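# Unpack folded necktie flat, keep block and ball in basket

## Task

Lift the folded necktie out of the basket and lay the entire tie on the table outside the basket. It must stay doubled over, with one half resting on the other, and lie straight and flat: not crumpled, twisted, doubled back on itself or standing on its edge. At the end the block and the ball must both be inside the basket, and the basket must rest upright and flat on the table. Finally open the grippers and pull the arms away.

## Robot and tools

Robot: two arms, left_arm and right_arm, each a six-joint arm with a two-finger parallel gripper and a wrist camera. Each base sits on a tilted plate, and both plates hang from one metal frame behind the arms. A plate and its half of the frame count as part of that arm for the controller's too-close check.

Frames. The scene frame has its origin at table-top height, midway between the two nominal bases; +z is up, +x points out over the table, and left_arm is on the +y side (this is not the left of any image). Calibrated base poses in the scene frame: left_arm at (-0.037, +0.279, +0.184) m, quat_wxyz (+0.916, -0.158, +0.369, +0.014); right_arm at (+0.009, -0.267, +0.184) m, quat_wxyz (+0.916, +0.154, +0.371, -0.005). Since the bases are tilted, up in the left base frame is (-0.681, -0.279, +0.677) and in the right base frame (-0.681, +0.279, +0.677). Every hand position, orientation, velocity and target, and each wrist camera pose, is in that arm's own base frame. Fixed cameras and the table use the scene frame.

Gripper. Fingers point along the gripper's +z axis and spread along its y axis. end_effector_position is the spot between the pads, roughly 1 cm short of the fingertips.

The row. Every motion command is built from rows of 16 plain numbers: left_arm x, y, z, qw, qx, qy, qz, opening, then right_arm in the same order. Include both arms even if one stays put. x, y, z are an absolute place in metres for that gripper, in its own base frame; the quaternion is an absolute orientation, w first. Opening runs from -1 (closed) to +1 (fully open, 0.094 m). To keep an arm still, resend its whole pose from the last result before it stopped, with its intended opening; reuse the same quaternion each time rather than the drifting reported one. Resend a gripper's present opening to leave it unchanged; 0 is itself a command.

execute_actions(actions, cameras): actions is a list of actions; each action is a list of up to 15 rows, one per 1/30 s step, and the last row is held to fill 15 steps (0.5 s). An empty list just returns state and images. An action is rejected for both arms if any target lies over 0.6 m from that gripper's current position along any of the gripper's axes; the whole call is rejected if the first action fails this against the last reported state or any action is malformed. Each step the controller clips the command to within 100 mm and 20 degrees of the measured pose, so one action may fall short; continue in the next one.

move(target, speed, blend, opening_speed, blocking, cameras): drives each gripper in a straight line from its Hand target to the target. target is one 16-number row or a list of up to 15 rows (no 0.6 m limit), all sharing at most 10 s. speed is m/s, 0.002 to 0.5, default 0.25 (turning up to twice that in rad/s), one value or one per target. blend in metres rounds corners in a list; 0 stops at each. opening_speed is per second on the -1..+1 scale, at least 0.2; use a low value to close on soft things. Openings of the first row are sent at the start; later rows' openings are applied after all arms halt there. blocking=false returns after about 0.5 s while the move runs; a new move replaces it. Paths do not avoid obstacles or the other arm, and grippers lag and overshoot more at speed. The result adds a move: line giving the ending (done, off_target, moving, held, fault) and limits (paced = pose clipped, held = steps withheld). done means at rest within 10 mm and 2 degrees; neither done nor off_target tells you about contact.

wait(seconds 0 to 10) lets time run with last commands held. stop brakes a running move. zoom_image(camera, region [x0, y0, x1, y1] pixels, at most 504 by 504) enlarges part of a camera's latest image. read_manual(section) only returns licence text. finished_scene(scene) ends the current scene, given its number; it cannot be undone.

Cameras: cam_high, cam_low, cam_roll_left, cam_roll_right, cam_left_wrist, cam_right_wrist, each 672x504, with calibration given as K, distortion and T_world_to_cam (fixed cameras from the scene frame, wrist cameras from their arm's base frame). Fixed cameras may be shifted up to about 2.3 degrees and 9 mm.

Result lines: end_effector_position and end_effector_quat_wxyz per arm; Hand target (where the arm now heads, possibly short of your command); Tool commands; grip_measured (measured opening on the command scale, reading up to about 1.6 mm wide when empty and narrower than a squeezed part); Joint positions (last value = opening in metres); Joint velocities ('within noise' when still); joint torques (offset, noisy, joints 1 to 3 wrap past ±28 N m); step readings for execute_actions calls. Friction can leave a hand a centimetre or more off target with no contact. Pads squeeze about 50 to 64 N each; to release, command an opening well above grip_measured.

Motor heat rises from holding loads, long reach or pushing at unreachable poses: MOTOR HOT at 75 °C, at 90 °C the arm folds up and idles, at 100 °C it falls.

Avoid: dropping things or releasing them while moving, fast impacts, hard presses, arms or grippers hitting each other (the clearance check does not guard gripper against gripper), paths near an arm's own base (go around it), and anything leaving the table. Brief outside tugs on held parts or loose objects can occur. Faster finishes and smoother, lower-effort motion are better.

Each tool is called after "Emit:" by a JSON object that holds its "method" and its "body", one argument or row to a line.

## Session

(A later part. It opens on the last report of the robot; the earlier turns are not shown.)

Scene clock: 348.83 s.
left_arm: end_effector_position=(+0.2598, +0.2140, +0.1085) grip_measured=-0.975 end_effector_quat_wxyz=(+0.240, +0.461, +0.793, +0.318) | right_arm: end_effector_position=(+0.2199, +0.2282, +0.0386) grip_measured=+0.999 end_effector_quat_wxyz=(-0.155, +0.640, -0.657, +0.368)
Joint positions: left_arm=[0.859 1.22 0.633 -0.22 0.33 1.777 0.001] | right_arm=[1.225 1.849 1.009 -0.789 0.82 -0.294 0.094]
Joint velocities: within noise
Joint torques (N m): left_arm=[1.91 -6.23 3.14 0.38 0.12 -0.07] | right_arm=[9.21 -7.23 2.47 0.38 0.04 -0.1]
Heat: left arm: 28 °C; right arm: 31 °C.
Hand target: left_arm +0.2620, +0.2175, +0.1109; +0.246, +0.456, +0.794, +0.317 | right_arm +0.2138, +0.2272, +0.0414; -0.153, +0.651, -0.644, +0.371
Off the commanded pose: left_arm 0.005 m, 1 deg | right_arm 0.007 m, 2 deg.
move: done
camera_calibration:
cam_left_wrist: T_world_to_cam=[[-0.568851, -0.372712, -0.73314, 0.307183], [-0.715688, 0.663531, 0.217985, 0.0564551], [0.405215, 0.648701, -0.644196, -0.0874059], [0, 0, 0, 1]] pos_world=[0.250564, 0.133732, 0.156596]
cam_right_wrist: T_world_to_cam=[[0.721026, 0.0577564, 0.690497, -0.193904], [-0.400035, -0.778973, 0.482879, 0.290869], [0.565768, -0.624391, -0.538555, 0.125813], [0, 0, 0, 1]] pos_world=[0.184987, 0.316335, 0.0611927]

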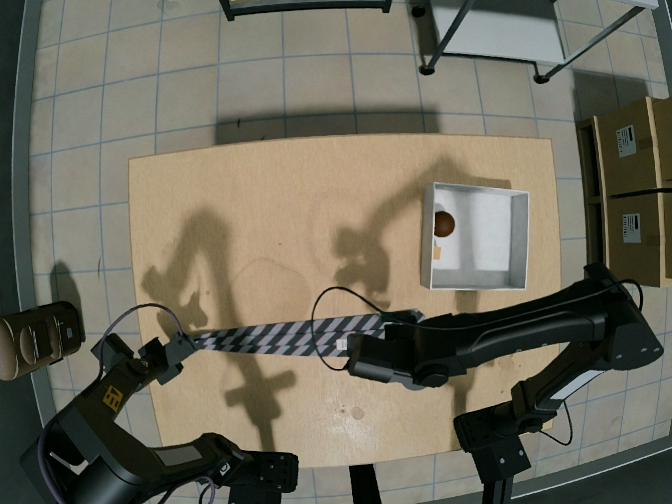

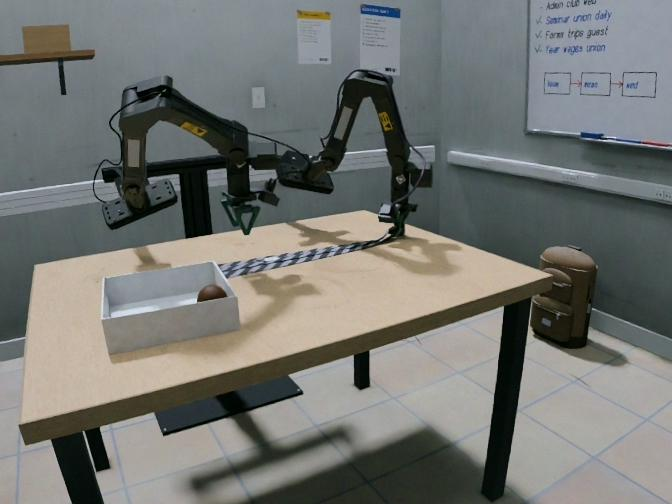

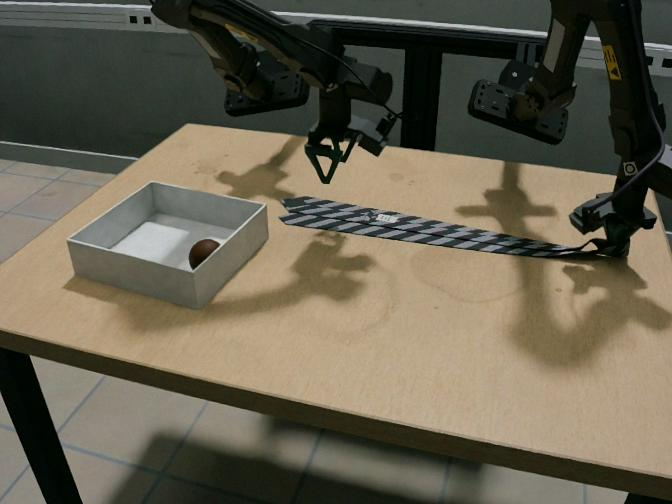

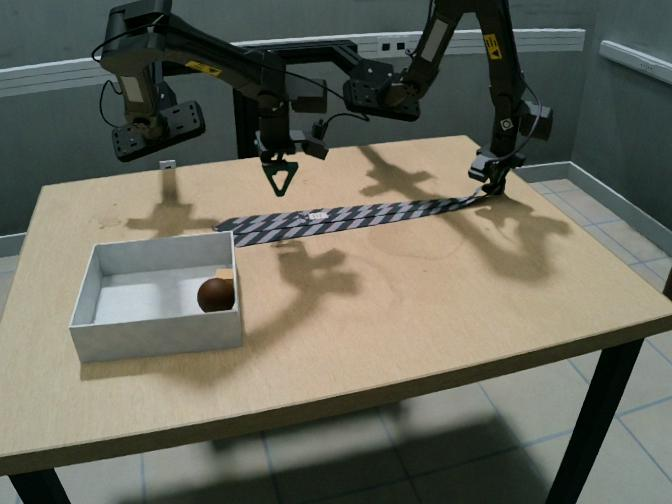

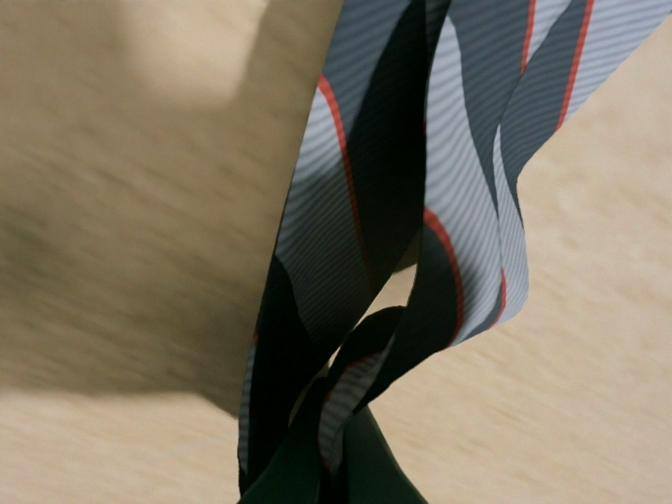

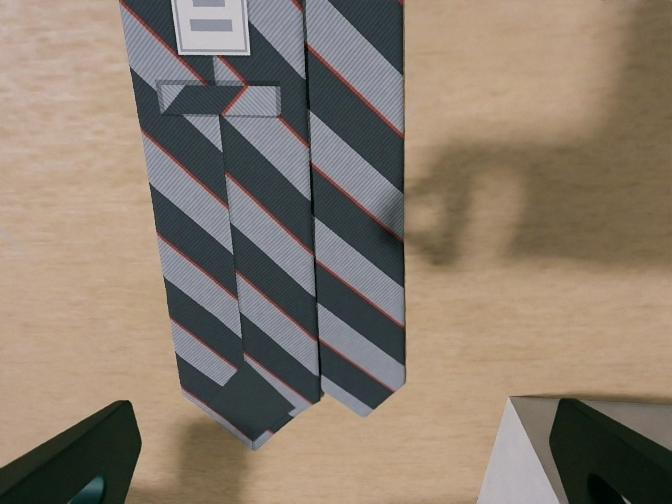

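Emit:
{"method": "move", "body": {
  "target": [
    [0.2621,0.2176,0.1109,0.2461,0.4563,0.7943,0.3171,-1,0.2853,0.2329,0.0524,0.3639,-0.0449,0.9149,-0.17,1.0],
    [0.2621,0.2176,0.1109,0.2461,0.4563,0.7943,0.3171,-1,0.3438,0.2090,-0.0058,0.3639,-0.0449,0.9149,-0.17,1.0],
    [0.2621,0.2176,0.1109,0.2461,0.4563,0.7943,0.3171,-1,0.2750,0.1973,-0.0702,0.3639,-0.0449,0.9149,-0.17,1.0]
  ],
  "speed": [0.25, 0.1, 0.08],
  "cameras": ["cam_high","cam_roll_right","cam_left_wrist"]
}}

Emit:
{"method": "move", "body": {
  "target": [
    [0.2621,0.2176,0.1109,0.2461,0.4563,0.7943,0.3171,-1,0.2309,0.2237,0.0016,0.3639,-0.0449,0.9149,-0.17,1.0],
    [0.2621,0.2176,0.1109,0.2461,0.4563,0.7943,0.3171,-1,0.1919,0.2235,0.0213,0.1534,-0.6512,0.6442,-0.3712,1.0]
  ],
  "speed": [0.15, 0.25]
}}

Scene clock: 365.37 s.
left_arm: end_effector_position=(+0.2598, +0.2140, +0.1085) grip_measured=-0.975 end_effector_quat_wxyz=(+0.240, +0.461, +0.793, +0.318) | right_arm: end_effector_position=(+0.2804, +0.2024, -0.0572) grip_measured=+0.999 end_effector_quat_wxyz=(+0.373, -0.046, +0.911, -0.167)
Joint positions: left_arm=[0.859 1.22 0.633 -0.22 0.33 1.777 0.001] | right_arm=[1.009 2.095 0.818 -0.083 0.822 0.815 0.094]
Joint velocities: within noise
Joint torques (N m): left_arm=[1.94 -6.23 3.14 0.38 0.12 -0.07] | right_arm=[7.97 -3.96 0.57 0.8 -0.09 0.19]
Heat: left arm: 28 °C; right arm: 32 °C.
Hand target: left_arm +0.2620, +0.2175, +0.1109; +0.246, +0.456, +0.794, +0.317 | right_arm +0.2748, +0.1970, -0.0696; +0.364, -0.045, +0.915, -0.170
Off the commanded pose: left_arm 0.005 m, 1 deg | right_arm 0.015 m, 1 deg.
move: off_target (right_arm)
camera_calibration:
cam_left_wrist: T_world_to_cam=[[-0.568851, -0.372712, -0.73314, 0.307183], [-0.715688, 0.663531, 0.217985, 0.0564551], [0.405215, 0.648701, -0.644196, -0.0874059], [0, 0, 0, 1]] pos_world=[0.250564, 0.133732, 0.156596]
Images, in order (width x height): cam_high 672x504, cam_roll_right 672x504, cam_left_wrist 672x504.

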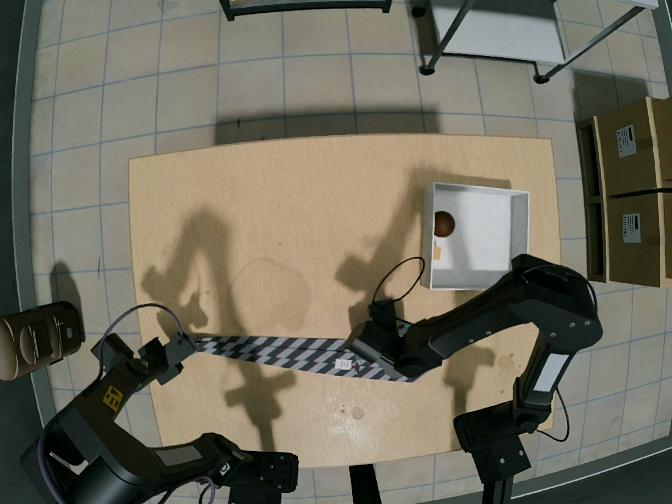

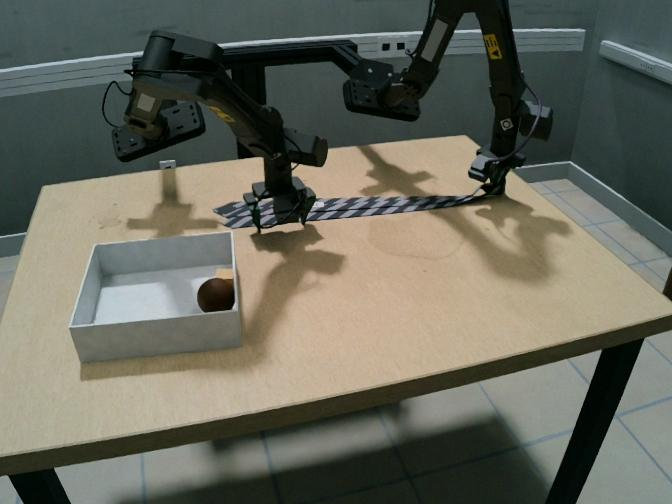

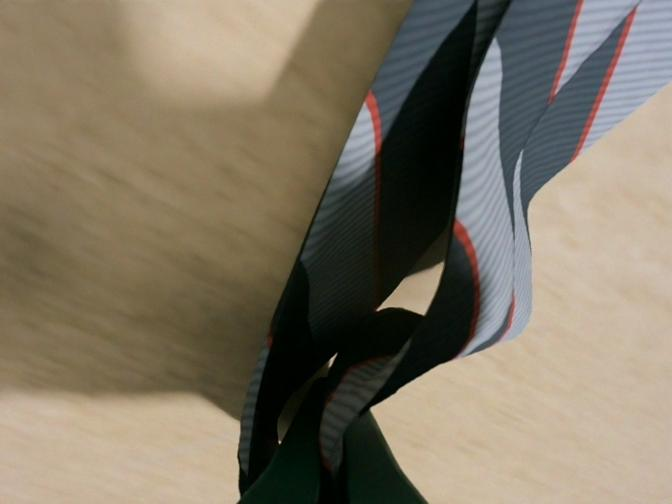

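Scene clock: 369.77 s.
left_arm: end_effector_position=(+0.2598, +0.2140, +0.1085) grip_measured=-0.975 end_effector_quat_wxyz=(+0.240, +0.461, +0.793, +0.318) | right_arm: end_effector_position=(+0.1956, +0.2152, +0.0146) grip_measured=+0.999 end_effector_quat_wxyz=(-0.146, +0.642, -0.651, +0.377)
Joint positions: left_arm=[0.859 1.22 0.633 -0.22 0.33 1.777 0.001] | right_arm=[1.294 1.883 0.925 -0.772 0.821 -0.194 0.094]
Joint velocities: within noise
Joint torques (N m): left_arm=[1.92 -6.23 3.14 0.38 0.12 -0.07] | right_arm=[9.07 -6.79 4.88 0.33 -0.02 -0.05]
Heat: left arm: 28 °C; right arm: 32 °C.
Hand target: left_arm +0.2620, +0.2175, +0.1109; +0.246, +0.456, +0.794, +0.317 | right_arm +0.1920, +0.2234, +0.0212; -0.154, +0.651, -0.644, +0.371
Off the commanded pose: left_arm 0.005 m, 1 deg | right_arm 0.011 m, 2 deg.
move: off_target (right_arm)
camera_calibration:
cam_left_wrist: T_world_to_cam=[[-0.568851, -0.372712, -0.73314, 0.307183], [-0.715688, 0.663531, 0.217985, 0.0564551], [0.405215, 0.648701, -0.644196, -0.0874059], [0, 0, 0, 1]] pos_world=[0.250564, 0.133732, 0.156596]
cam_right_wrist: T_world_to_cam=[[0.721467, 0.0782813, 0.68801, -0.163531], [-0.398398, -0.765741, 0.504897, 0.279112], [0.566361, -0.638368, -0.521269, 0.12114], [0, 0, 0, 1]] pos_world=[0.160571, 0.303861, 0.0347343]

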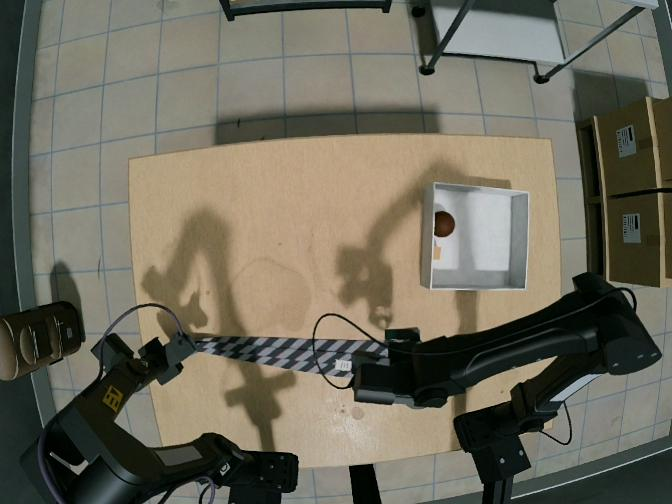

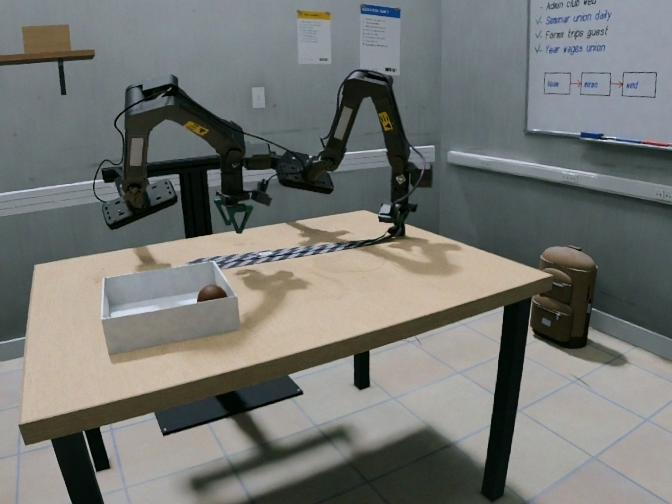

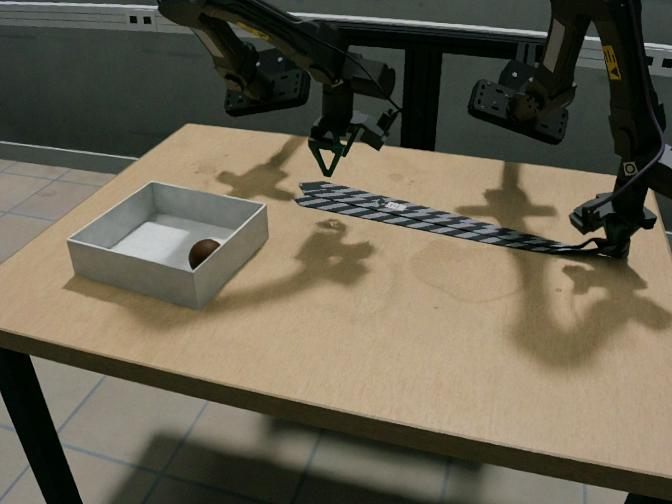

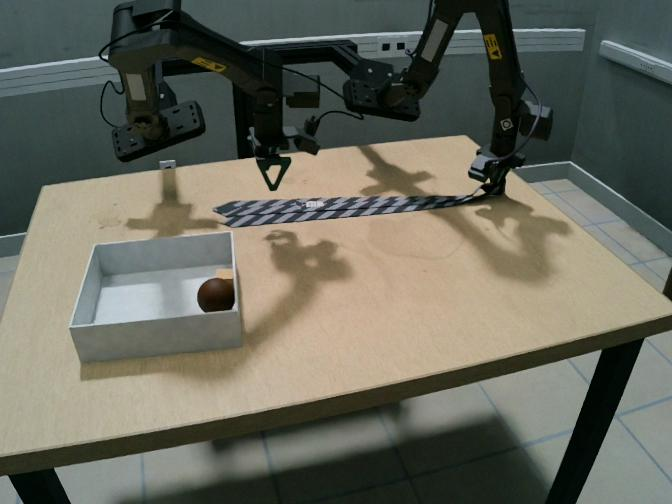

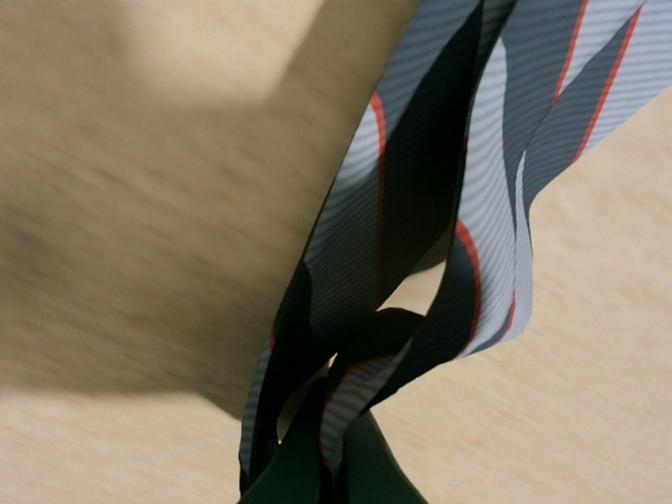

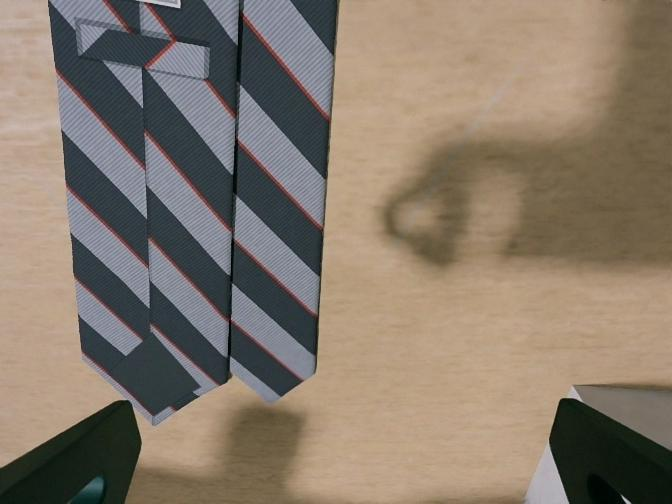

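Emit:
{"method": "move", "body": {
  "target": [0.2621,0.2176,0.1109,0.2461,0.4563,0.7943,0.3171,-1,0.1310,0.1363,-0.0188,0.3639,-0.0449,0.9149,-0.17,-0.3],
  "speed": 0.25,
  "cameras": ["cam_high","cam_right_wrist"]
}}

Scene clock: 393.20 s.
left_arm: end_effector_position=(+0.2598, +0.2140, +0.1085) grip_measured=-0.975 end_effector_quat_wxyz=(+0.240, +0.461, +0.793, +0.318) | right_arm: end_effector_position=(+0.1332, +0.1360, -0.0182) grip_measured=-0.299 end_effector_quat_wxyz=(+0.361, -0.044, +0.915, -0.177)
Joint positions: left_arm=[0.859 1.22 0.633 -0.22 0.33 1.777 0.001] | right_arm=[1.497 1.766 0.549 -0.696 0.768 1.541 0.033]
Joint velocities: within noise
Joint torques (N m): left_arm=[1.92 -6.23 3.14 0.38 0.12 -0.08] | right_arm=[6.43 -3.6 2.7 0.65 0.01 0.15]
Heat: left arm: 28 °C; right arm: 32 °C.
Hand target: left_arm +0.2620, +0.2175, +0.1109; +0.246, +0.456, +0.794, +0.317 | right_arm +0.1311, +0.1363, -0.0188; +0.364, -0.045, +0.915, -0.170
Off the commanded pose: left_arm 0.005 m, 1 deg | right_arm 0.002 m, 1 deg.
move: done
camera_calibration:
cam_right_wrist: T_world_to_cam=[[-0.0719272, -0.939862, 0.333894, 0.14792], [-0.934124, -0.053869, -0.352861, 0.169167], [0.349627, -0.337279, -0.874073, 0.0703175], [0, 0, 0, 1]] pos_world=[0.144077, 0.171854, 0.0717655]
Images, in order (width x height): cam_high 672x504, cam_right_wrist 672x504.

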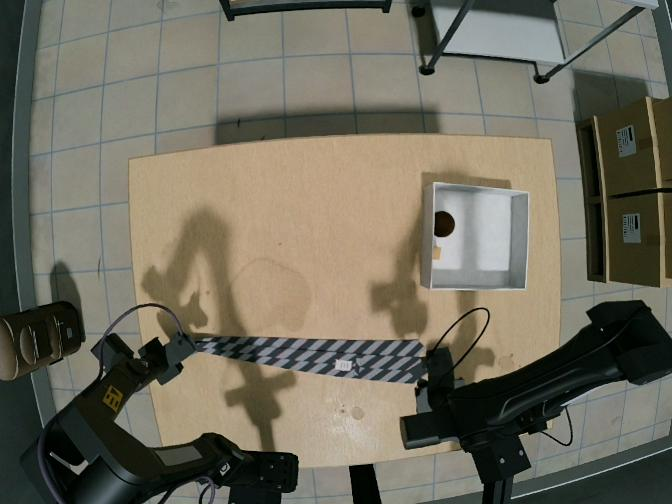

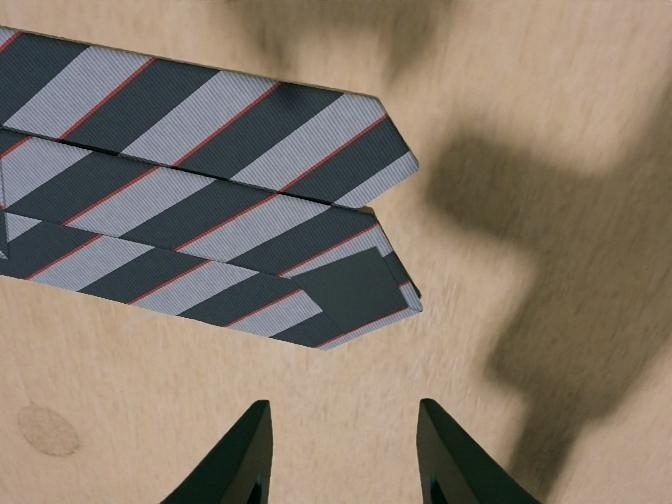

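Emit:
{"method": "move", "body": {
  "target": [
    [0.2621,0.2176,0.1109,0.2461,0.4563,0.7943,0.3171,-1,0.1300,0.1142,-0.0403,0.3639,-0.0449,0.9149,-0.17,-0.4],
    [0.2621,0.2176,0.1109,0.2461,0.4563,0.7943,0.3171,-1,0.1981,0.0864,-0.1080,0.3639,-0.0449,0.9149,-0.17,-0.4],
    [0.2621,0.2176,0.1109,0.2461,0.4563,0.7943,0.3171,-1,0.1981,0.0864,-0.1080,0.3639,-0.0449,0.9149,-0.17,-1]
  ],
  "speed": [0.2, 0.1,0.1],
  "cameras": ["cam_high","cam_right_wrist"]
}}

Emit:
{"method": "move", "body": {
  "target": [0.2621,0.2176,0.1109,0.2461,0.4563,0.7943,0.3171,-1,0.1641,0.1003,-0.0741,0.3639,-0.0449,0.9149,-0.17,-1],
  "speed": 0.08
}}

Scene clock: 401.87 s.
left_arm: end_effector_position=(+0.2598, +0.2140, +0.1085) grip_measured=-0.975 end_effector_quat_wxyz=(+0.240, +0.461, +0.793, +0.318) | right_arm: end_effector_position=(+0.1881, +0.0854, -0.1034) grip_measured=-0.985 end_effector_quat_wxyz=(+0.357, -0.068, +0.915, -0.176)
Joint positions: left_arm=[0.859 1.22 0.633 -0.22 0.33 1.777 0.001] | right_arm=[1.098 2.149 0.257 0.414 0.814 0.909 0.001]
Joint velocities: within noise
Joint torques (N m): left_arm=[1.91 -6.22 3.14 0.38 0.12 -0.07] | right_arm=[1.43 -0.95 1.02 1.32 0.03 -0.06]
Heat: left arm: 28 °C; right arm: 31 °C.
Hand target: left_arm +0.2620, +0.2175, +0.1109; +0.246, +0.456, +0.794, +0.317 | right_arm +0.1974, +0.0862, -0.1071; +0.364, -0.044, +0.915, -0.171
Off the commanded pose: left_arm 0.005 m, 1 deg | right_arm 0.011 m, 3 deg.
move: off_target (right_arm); target 3's new opening was sent with right_arm's hand 0.015 m and 3 deg from that target
camera_calibration:
cam_right_wrist: T_world_to_cam=[[-0.0256853, -0.936238, 0.350425, 0.125429], [-0.936232, -0.100356, -0.336746, 0.193635], [0.350442, -0.336729, -0.873959, -0.0405944], [0, 0, 0, 1]] pos_world=[0.198735, 0.123195, -0.0142254]
Images, in order (width x height): cam_high 672x504, cam_right_wrist 672x504.

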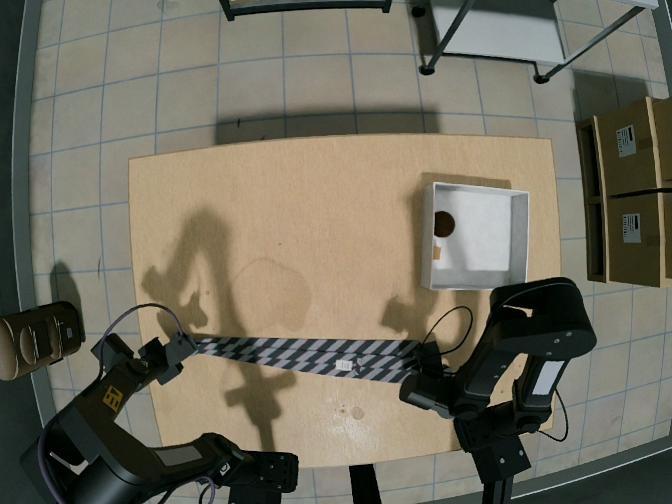

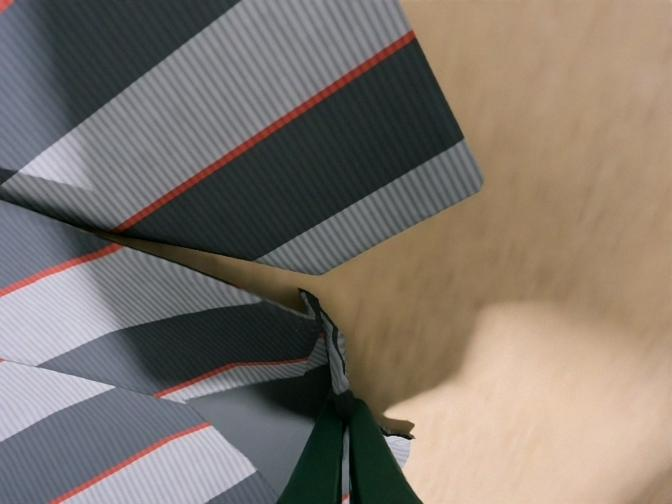

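Scene clock: 403.43 s.
left_arm: end_effector_position=(+0.2598, +0.2140, +0.1085) grip_measured=-0.975 end_effector_quat_wxyz=(+0.240, +0.461, +0.793, +0.318) | right_arm: end_effector_position=(+0.1645, +0.0976, -0.0760) grip_measured=-0.986 end_effector_quat_wxyz=(+0.360, -0.043, +0.916, -0.170)
Joint positions: left_arm=[0.859 1.22 0.633 -0.22 0.33 1.777 0.001] | right_arm=[1.272 1.948 0.314 -0.038 0.813 1.222 0.001]
Joint velocities: within noise
Joint torques (N m): left_arm=[1.94 -6.23 3.14 0.38 0.12 -0.07] | right_arm=[6.26 -3.77 2.04 0.31 0.06 0.15]
Heat: left arm: 28 °C; right arm: 31 °C.
Hand target: left_arm +0.2620, +0.2175, +0.1109; +0.246, +0.456, +0.794, +0.317 | right_arm +0.1641, +0.1003, -0.0742; +0.364, -0.045, +0.915, -0.170
Off the commanded pose: left_arm 0.005 m, 1 deg | right_arm 0.003 m, 1 deg.
move: done
camera_calibration:
cam_left_wrist: T_world_to_cam=[[-0.568851, -0.372712, -0.73314, 0.307183], [-0.715688, 0.663531, 0.217985, 0.0564551], [0.405215, 0.648701, -0.644196, -0.0874059], [0, 0, 0, 1]] pos_world=[0.250564, 0.133732, 0.156596]
cam_right_wrist: T_world_to_cam=[[-0.0684419, -0.944603, 0.320999, 0.132304], [-0.935133, -0.0513709, -0.350554, 0.176036], [0.347624, -0.324169, -0.879814, -0.00545574], [0, 0, 0, 1]] pos_world=[0.175569, 0.132249, 0.0144408]

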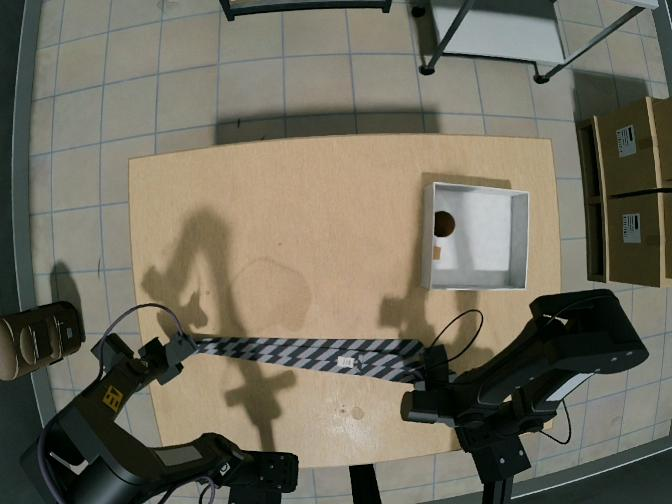

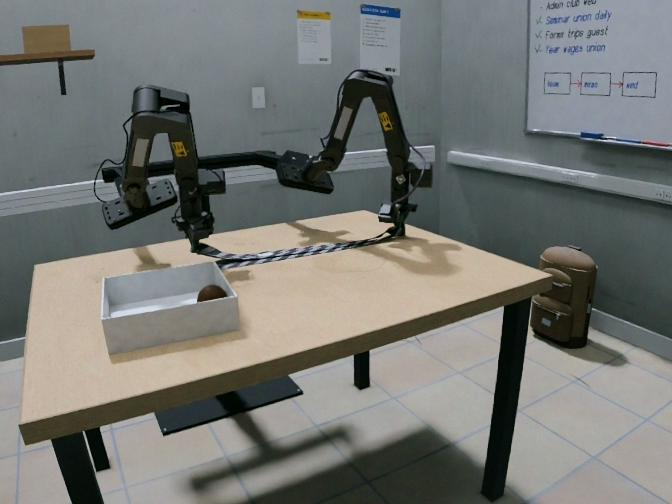

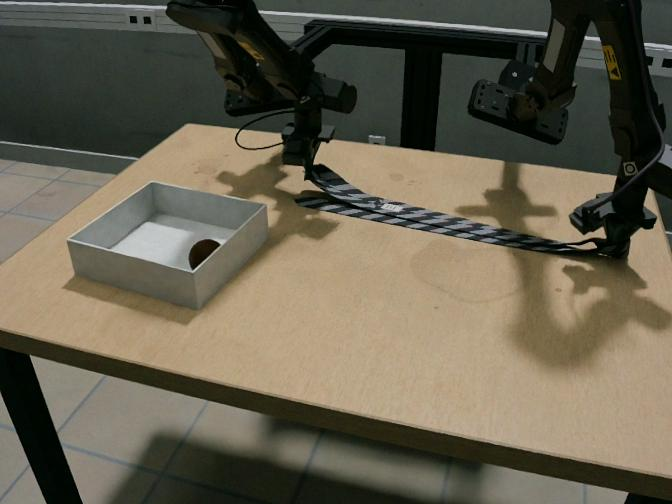

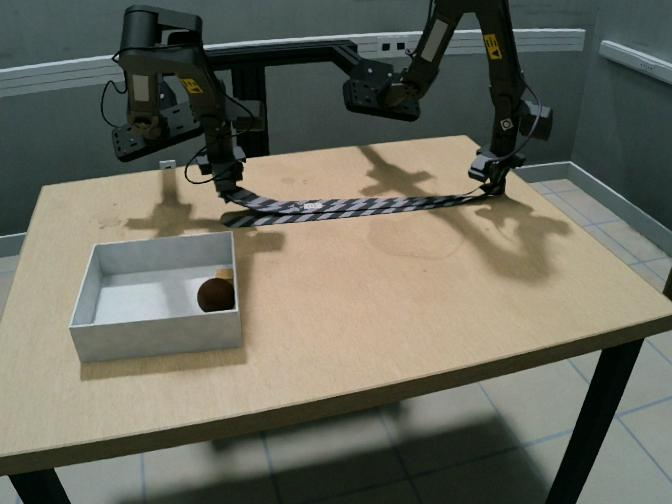

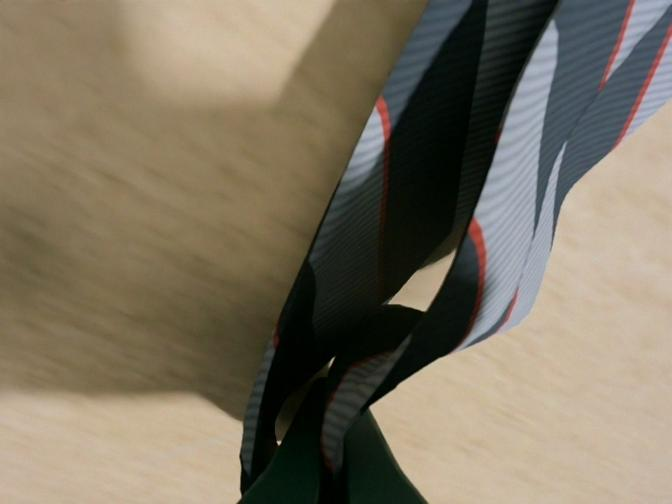

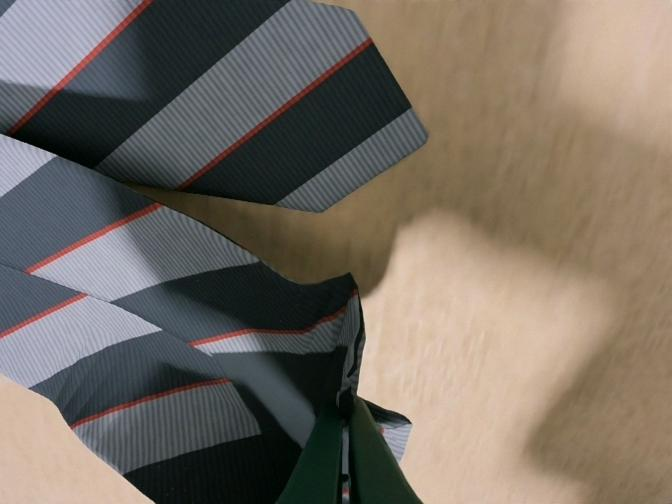

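Emit:
{"method": "move", "body": {
  "target": [
    [0.2621,0.2176,0.1109,0.2461,0.4563,0.7943,0.3171,-1,0.1224,0.1423,-0.0299,0.3639,-0.0449,0.9149,-0.17,-1],
    [0.2621,0.2176,0.1109,0.2461,0.4563,0.7943,0.3171,-1,0.1313,0.2546,-0.0376,0.3639,-0.0449,0.9149,-0.17,-1],
    [0.2621,0.2176,0.1109,0.2461,0.4563,0.7943,0.3171,-1,0.1552,0.3427,-0.0497,0.3639,-0.0449,0.9149,-0.17,-1]
  ],
  "speed": 0.12,
  "blend": 0.03,
  "cameras": ["cam_high","cam_roll_right","cam_low"]
}}

Emit:
{"method": "move", "body": {
  "target": [
    [0.2621,0.2176,0.1109,0.2461,0.4563,0.7943,0.3171,-1,0.1582,0.2405,-0.0048,0.3639,-0.0449,0.9149,-0.17,-1],
    [0.2621,0.2176,0.1109,0.2461,0.4563,0.7943,0.3171,-1,0.1838,0.1503,-0.0158,0.3639,-0.0449,0.9149,-0.17,-1],
    [0.2621,0.2176,0.1109,0.2461,0.4563,0.7943,0.3171,-1,0.2191,0.1027,-0.0493,0.3639,-0.0449,0.9149,-0.17,-1]
  ],
  "speed": 0.12,
  "blend": 0.03
}}

Scene clock: 416.97 s.
left_arm: end_effector_position=(+0.2598, +0.2141, +0.1085) grip_measured=-0.975 end_effector_quat_wxyz=(+0.240, +0.461, +0.793, +0.318) | right_arm: end_effector_position=(+0.1519, +0.3437, -0.0480) grip_measured=-0.986 end_effector_quat_wxyz=(+0.359, -0.037, +0.919, -0.157)
Joint positions: left_arm=[0.859 1.22 0.633 -0.219 0.33 1.777 0.001] | right_arm=[1.486 2.392 1.487 -0.952 0.764 1.522 0.001]
Joint velocities: within noise
Joint torques (N m): left_arm=[1.92 -6.23 3.14 0.37 0.12 -0.08] | right_arm=[9.88 -6.41 5.86 0.39 0.14 -0.07]
Heat: left arm: 28 °C; right arm: 31 °C.
Hand target: left_arm +0.2620, +0.2176, +0.1109; +0.246, +0.456, +0.794, +0.317 | right_arm +0.1551, +0.3426, -0.0498; +0.364, -0.045, +0.915, -0.170
Off the commanded pose: left_arm 0.005 m, 1 deg | right_arm 0.004 m, 2 deg.
move: done
Images, in order (width x height): cam_high 672x504, cam_low 672x504, cam_roll_right 672x504.

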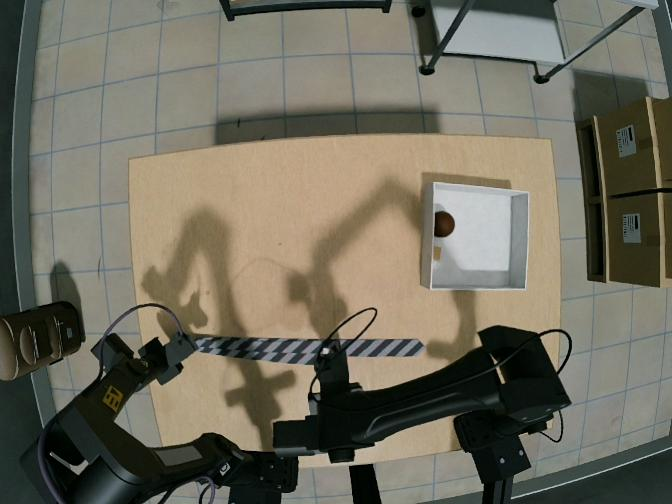

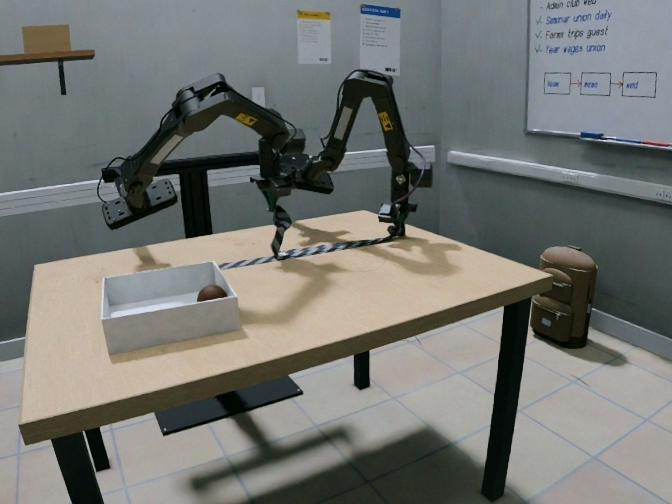

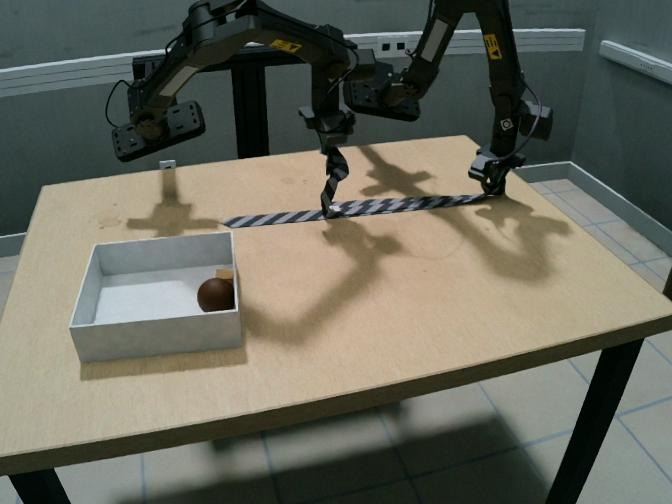

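Scene clock: 420.27 s.
left_arm: end_effector_position=(+0.2598, +0.2141, +0.1085) grip_measured=-0.975 end_effector_quat_wxyz=(+0.240, +0.461, +0.793, +0.318) | right_arm: end_effector_position=(+0.2199, +0.1055, -0.0461) grip_measured=-0.986 end_effector_quat_wxyz=(+0.368, -0.041, +0.914, -0.167)
Joint positions: left_arm=[0.859 1.22 0.633 -0.219 0.33 1.777 0.001] | right_arm=[1.001 1.779 0.35 0.061 0.811 0.824 0.001]
Joint velocities: within noise
Joint torques (N m): left_arm=[1.92 -6.24 3.14 0.38 0.13 -0.07] | right_arm=[4.22 -3.22 0.32 0.77 -0.03 -0.08]
Heat: left arm: 28 °C; right arm: 31 °C.
Hand target: left_arm +0.2620, +0.2176, +0.1109; +0.246, +0.456, +0.794, +0.317 | right_arm +0.2190, +0.1027, -0.0492; +0.364, -0.045, +0.915, -0.170
Off the commanded pose: left_arm 0.005 m, 1 deg | right_arm 0.004 m, 1 deg.
move: done
camera_calibration:
cam_left_wrist: T_world_to_cam=[[-0.568668, -0.3725, -0.73339, 0.307207], [-0.715742, 0.663468, 0.217999, 0.0564653], [0.405376, 0.648887, -0.643907, -0.0875278], [0, 0, 0, 1]] pos_world=[0.250595, 0.133767, 0.156633]
cam_right_wrist: T_world_to_cam=[[-0.071665, -0.947161, 0.312651, 0.134541], [-0.929068, -0.0506584, -0.366425, 0.236541], [0.362902, -0.316734, -0.876346, 0.000133475], [0, 0, 0, 1]] pos_world=[0.229356, 0.139457, 0.0447271]

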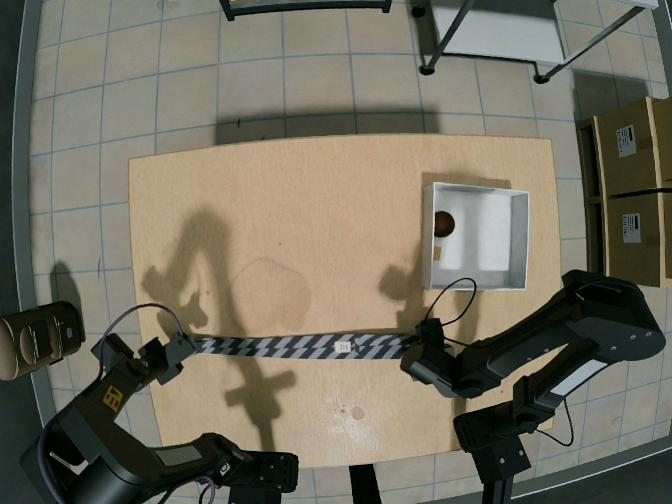

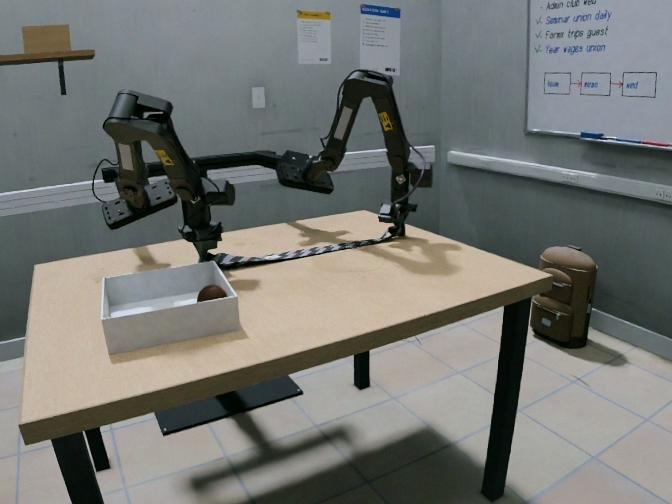

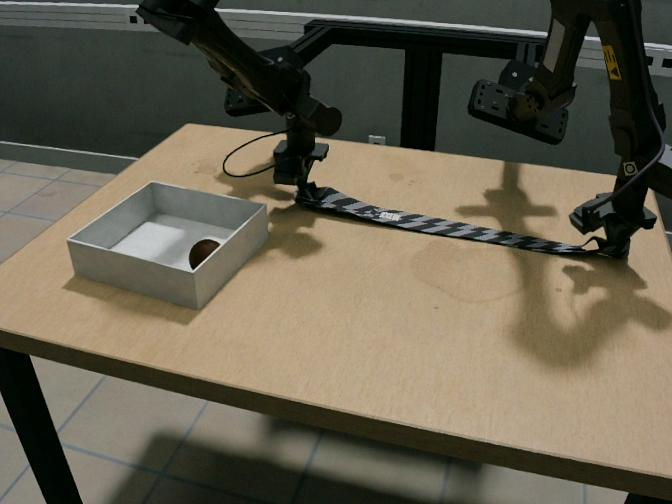

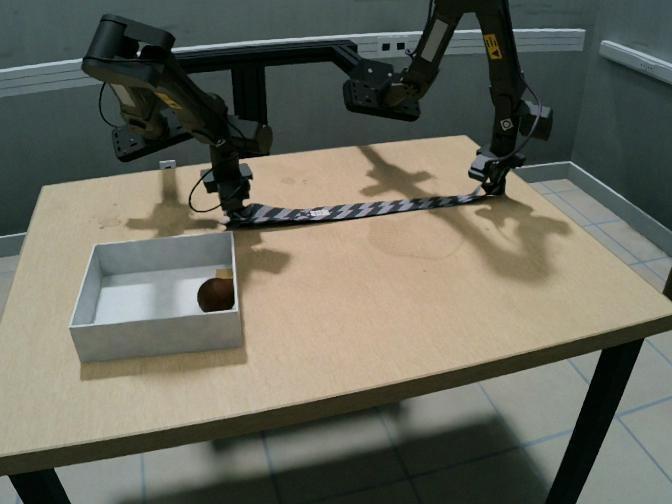

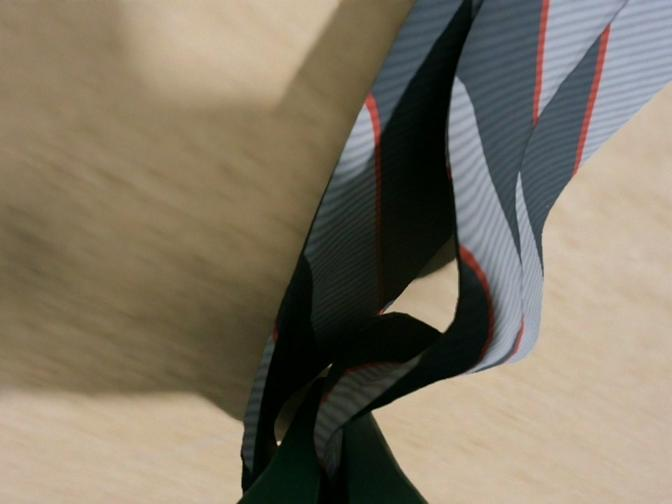

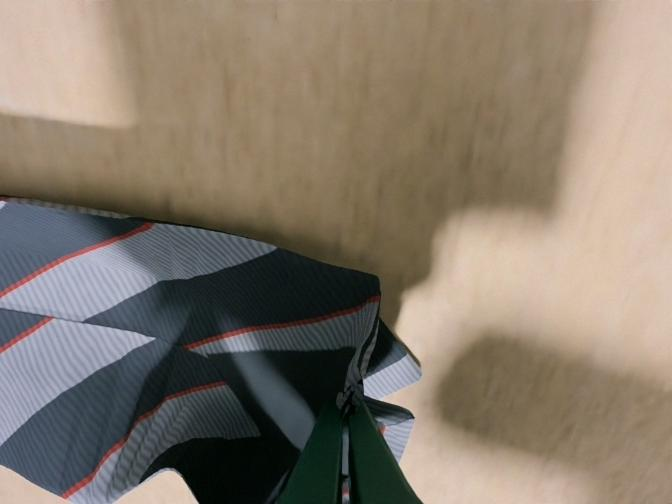

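Emit:
{"method": "move", "body": {
  "target": [
    [0.2621,0.2176,0.1109,0.2461,0.4563,0.7943,0.3171,-1,0.2314,0.0977,-0.0615,0.3639,-0.0449,0.9149,-0.17,-1],
    [0.2621,0.2176,0.1109,0.2461,0.4563,0.7943,0.3171,-1,0.2314,0.0977,-0.0615,0.3639,-0.0449,0.9149,-0.17,-0.4],
    [0.2621,0.2176,0.1109,0.2461,0.4563,0.7943,0.3171,-1,0.1714,0.1223,-0.0018,0.3639,-0.0449,0.9149,-0.17,-0.4]
  ],
  "speed": [0.06,0.06,0.15]
}}

Scene clock: 426.33 s.
left_arm: end_effector_position=(+0.2598, +0.2141, +0.1085) grip_measured=-0.975 end_effector_quat_wxyz=(+0.240, +0.461, +0.793, +0.318) | right_arm: end_effector_position=(+0.1725, +0.1189, -0.0034) grip_measured=-0.401 end_effector_quat_wxyz=(+0.362, -0.041, +0.916, -0.168)
Joint positions: left_arm=[0.859 1.22 0.633 -0.219 0.33 1.777 0.001] | right_arm=[1.266 1.58 0.459 -0.542 0.817 1.217 0.028]
Joint velocities: within noise
Joint torques (N m): left_arm=[1.92 -6.22 3.12 0.37 0.12 -0.08] | right_arm=[5.7 -2.1 4.38 0.4 0.04 0.16]
Heat: left arm: 28 °C; right arm: 31 °C.
Hand target: left_arm +0.2620, +0.2176, +0.1109; +0.246, +0.456, +0.794, +0.317 | right_arm +0.1715, +0.1223, -0.0019; +0.364, -0.045, +0.915, -0.170
Off the commanded pose: left_arm 0.005 m, 1 deg | right_arm 0.004 m, 1 deg.
move: done
camera_calibration:
cam_left_wrist: T_world_to_cam=[[-0.568668, -0.3725, -0.73339, 0.307207], [-0.715742, 0.663468, 0.217999, 0.0564653], [0.405376, 0.648887, -0.643907, -0.0875278], [0, 0, 0, 1]] pos_world=[0.250595, 0.133767, 0.156633]
cam_right_wrist: T_world_to_cam=[[-0.0713122, -0.945963, 0.316336, 0.130242], [-0.93358, -0.0483654, -0.35509, 0.209392], [0.351201, -0.320647, -0.879683, 0.0615043], [0, 0, 0, 1]] pos_world=[0.183172, 0.153052, 0.0872572]

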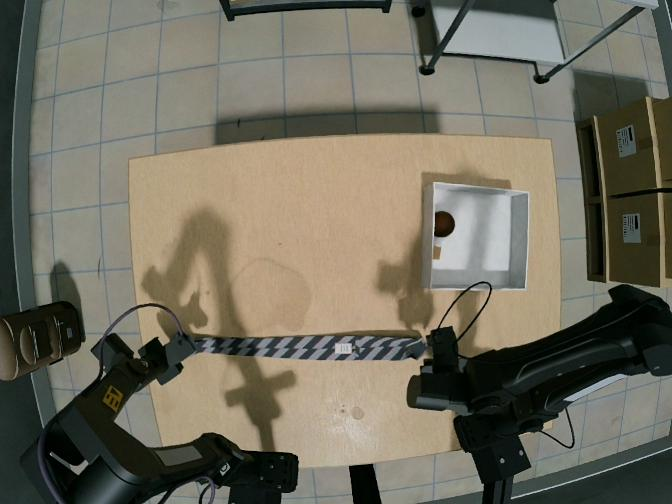

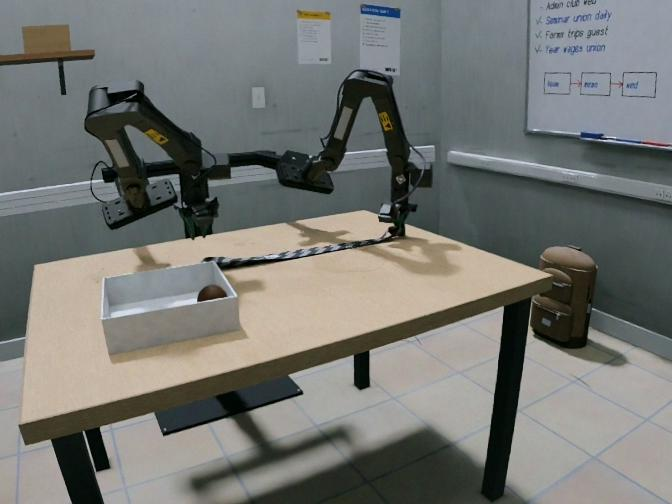

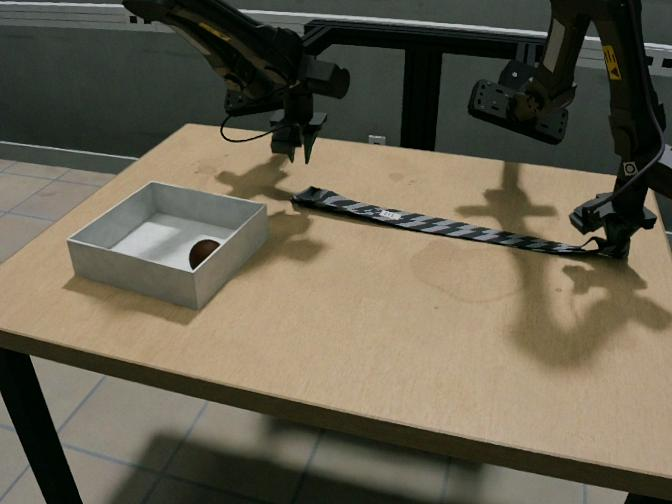

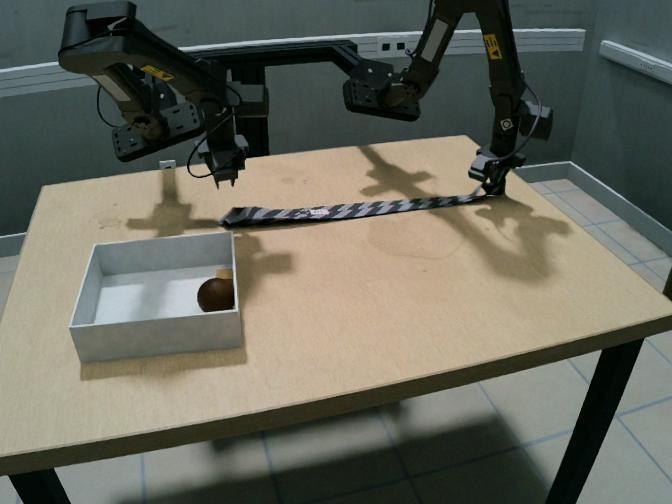

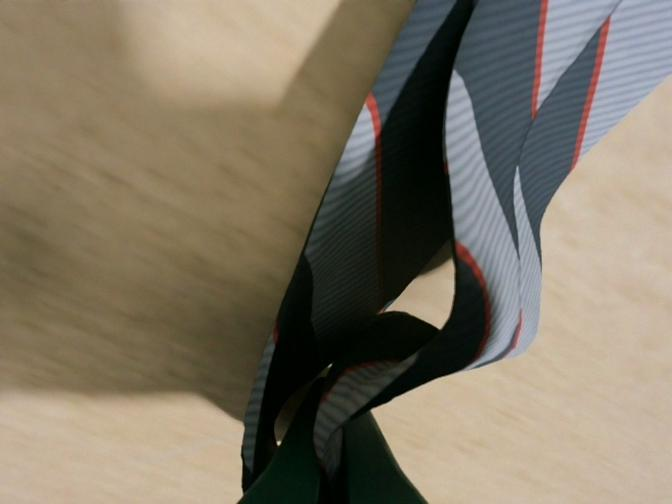

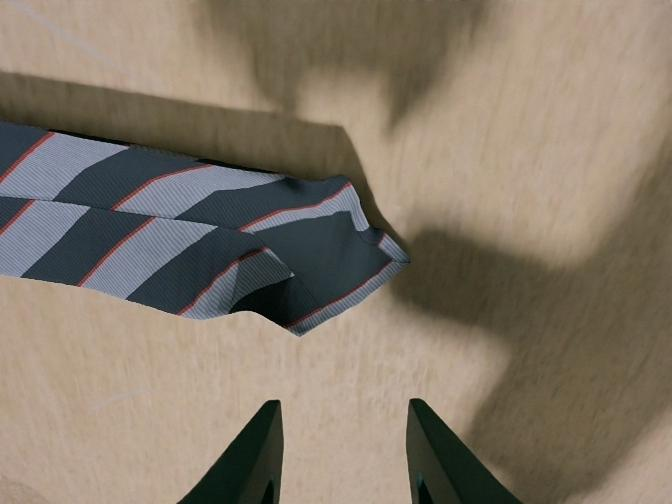

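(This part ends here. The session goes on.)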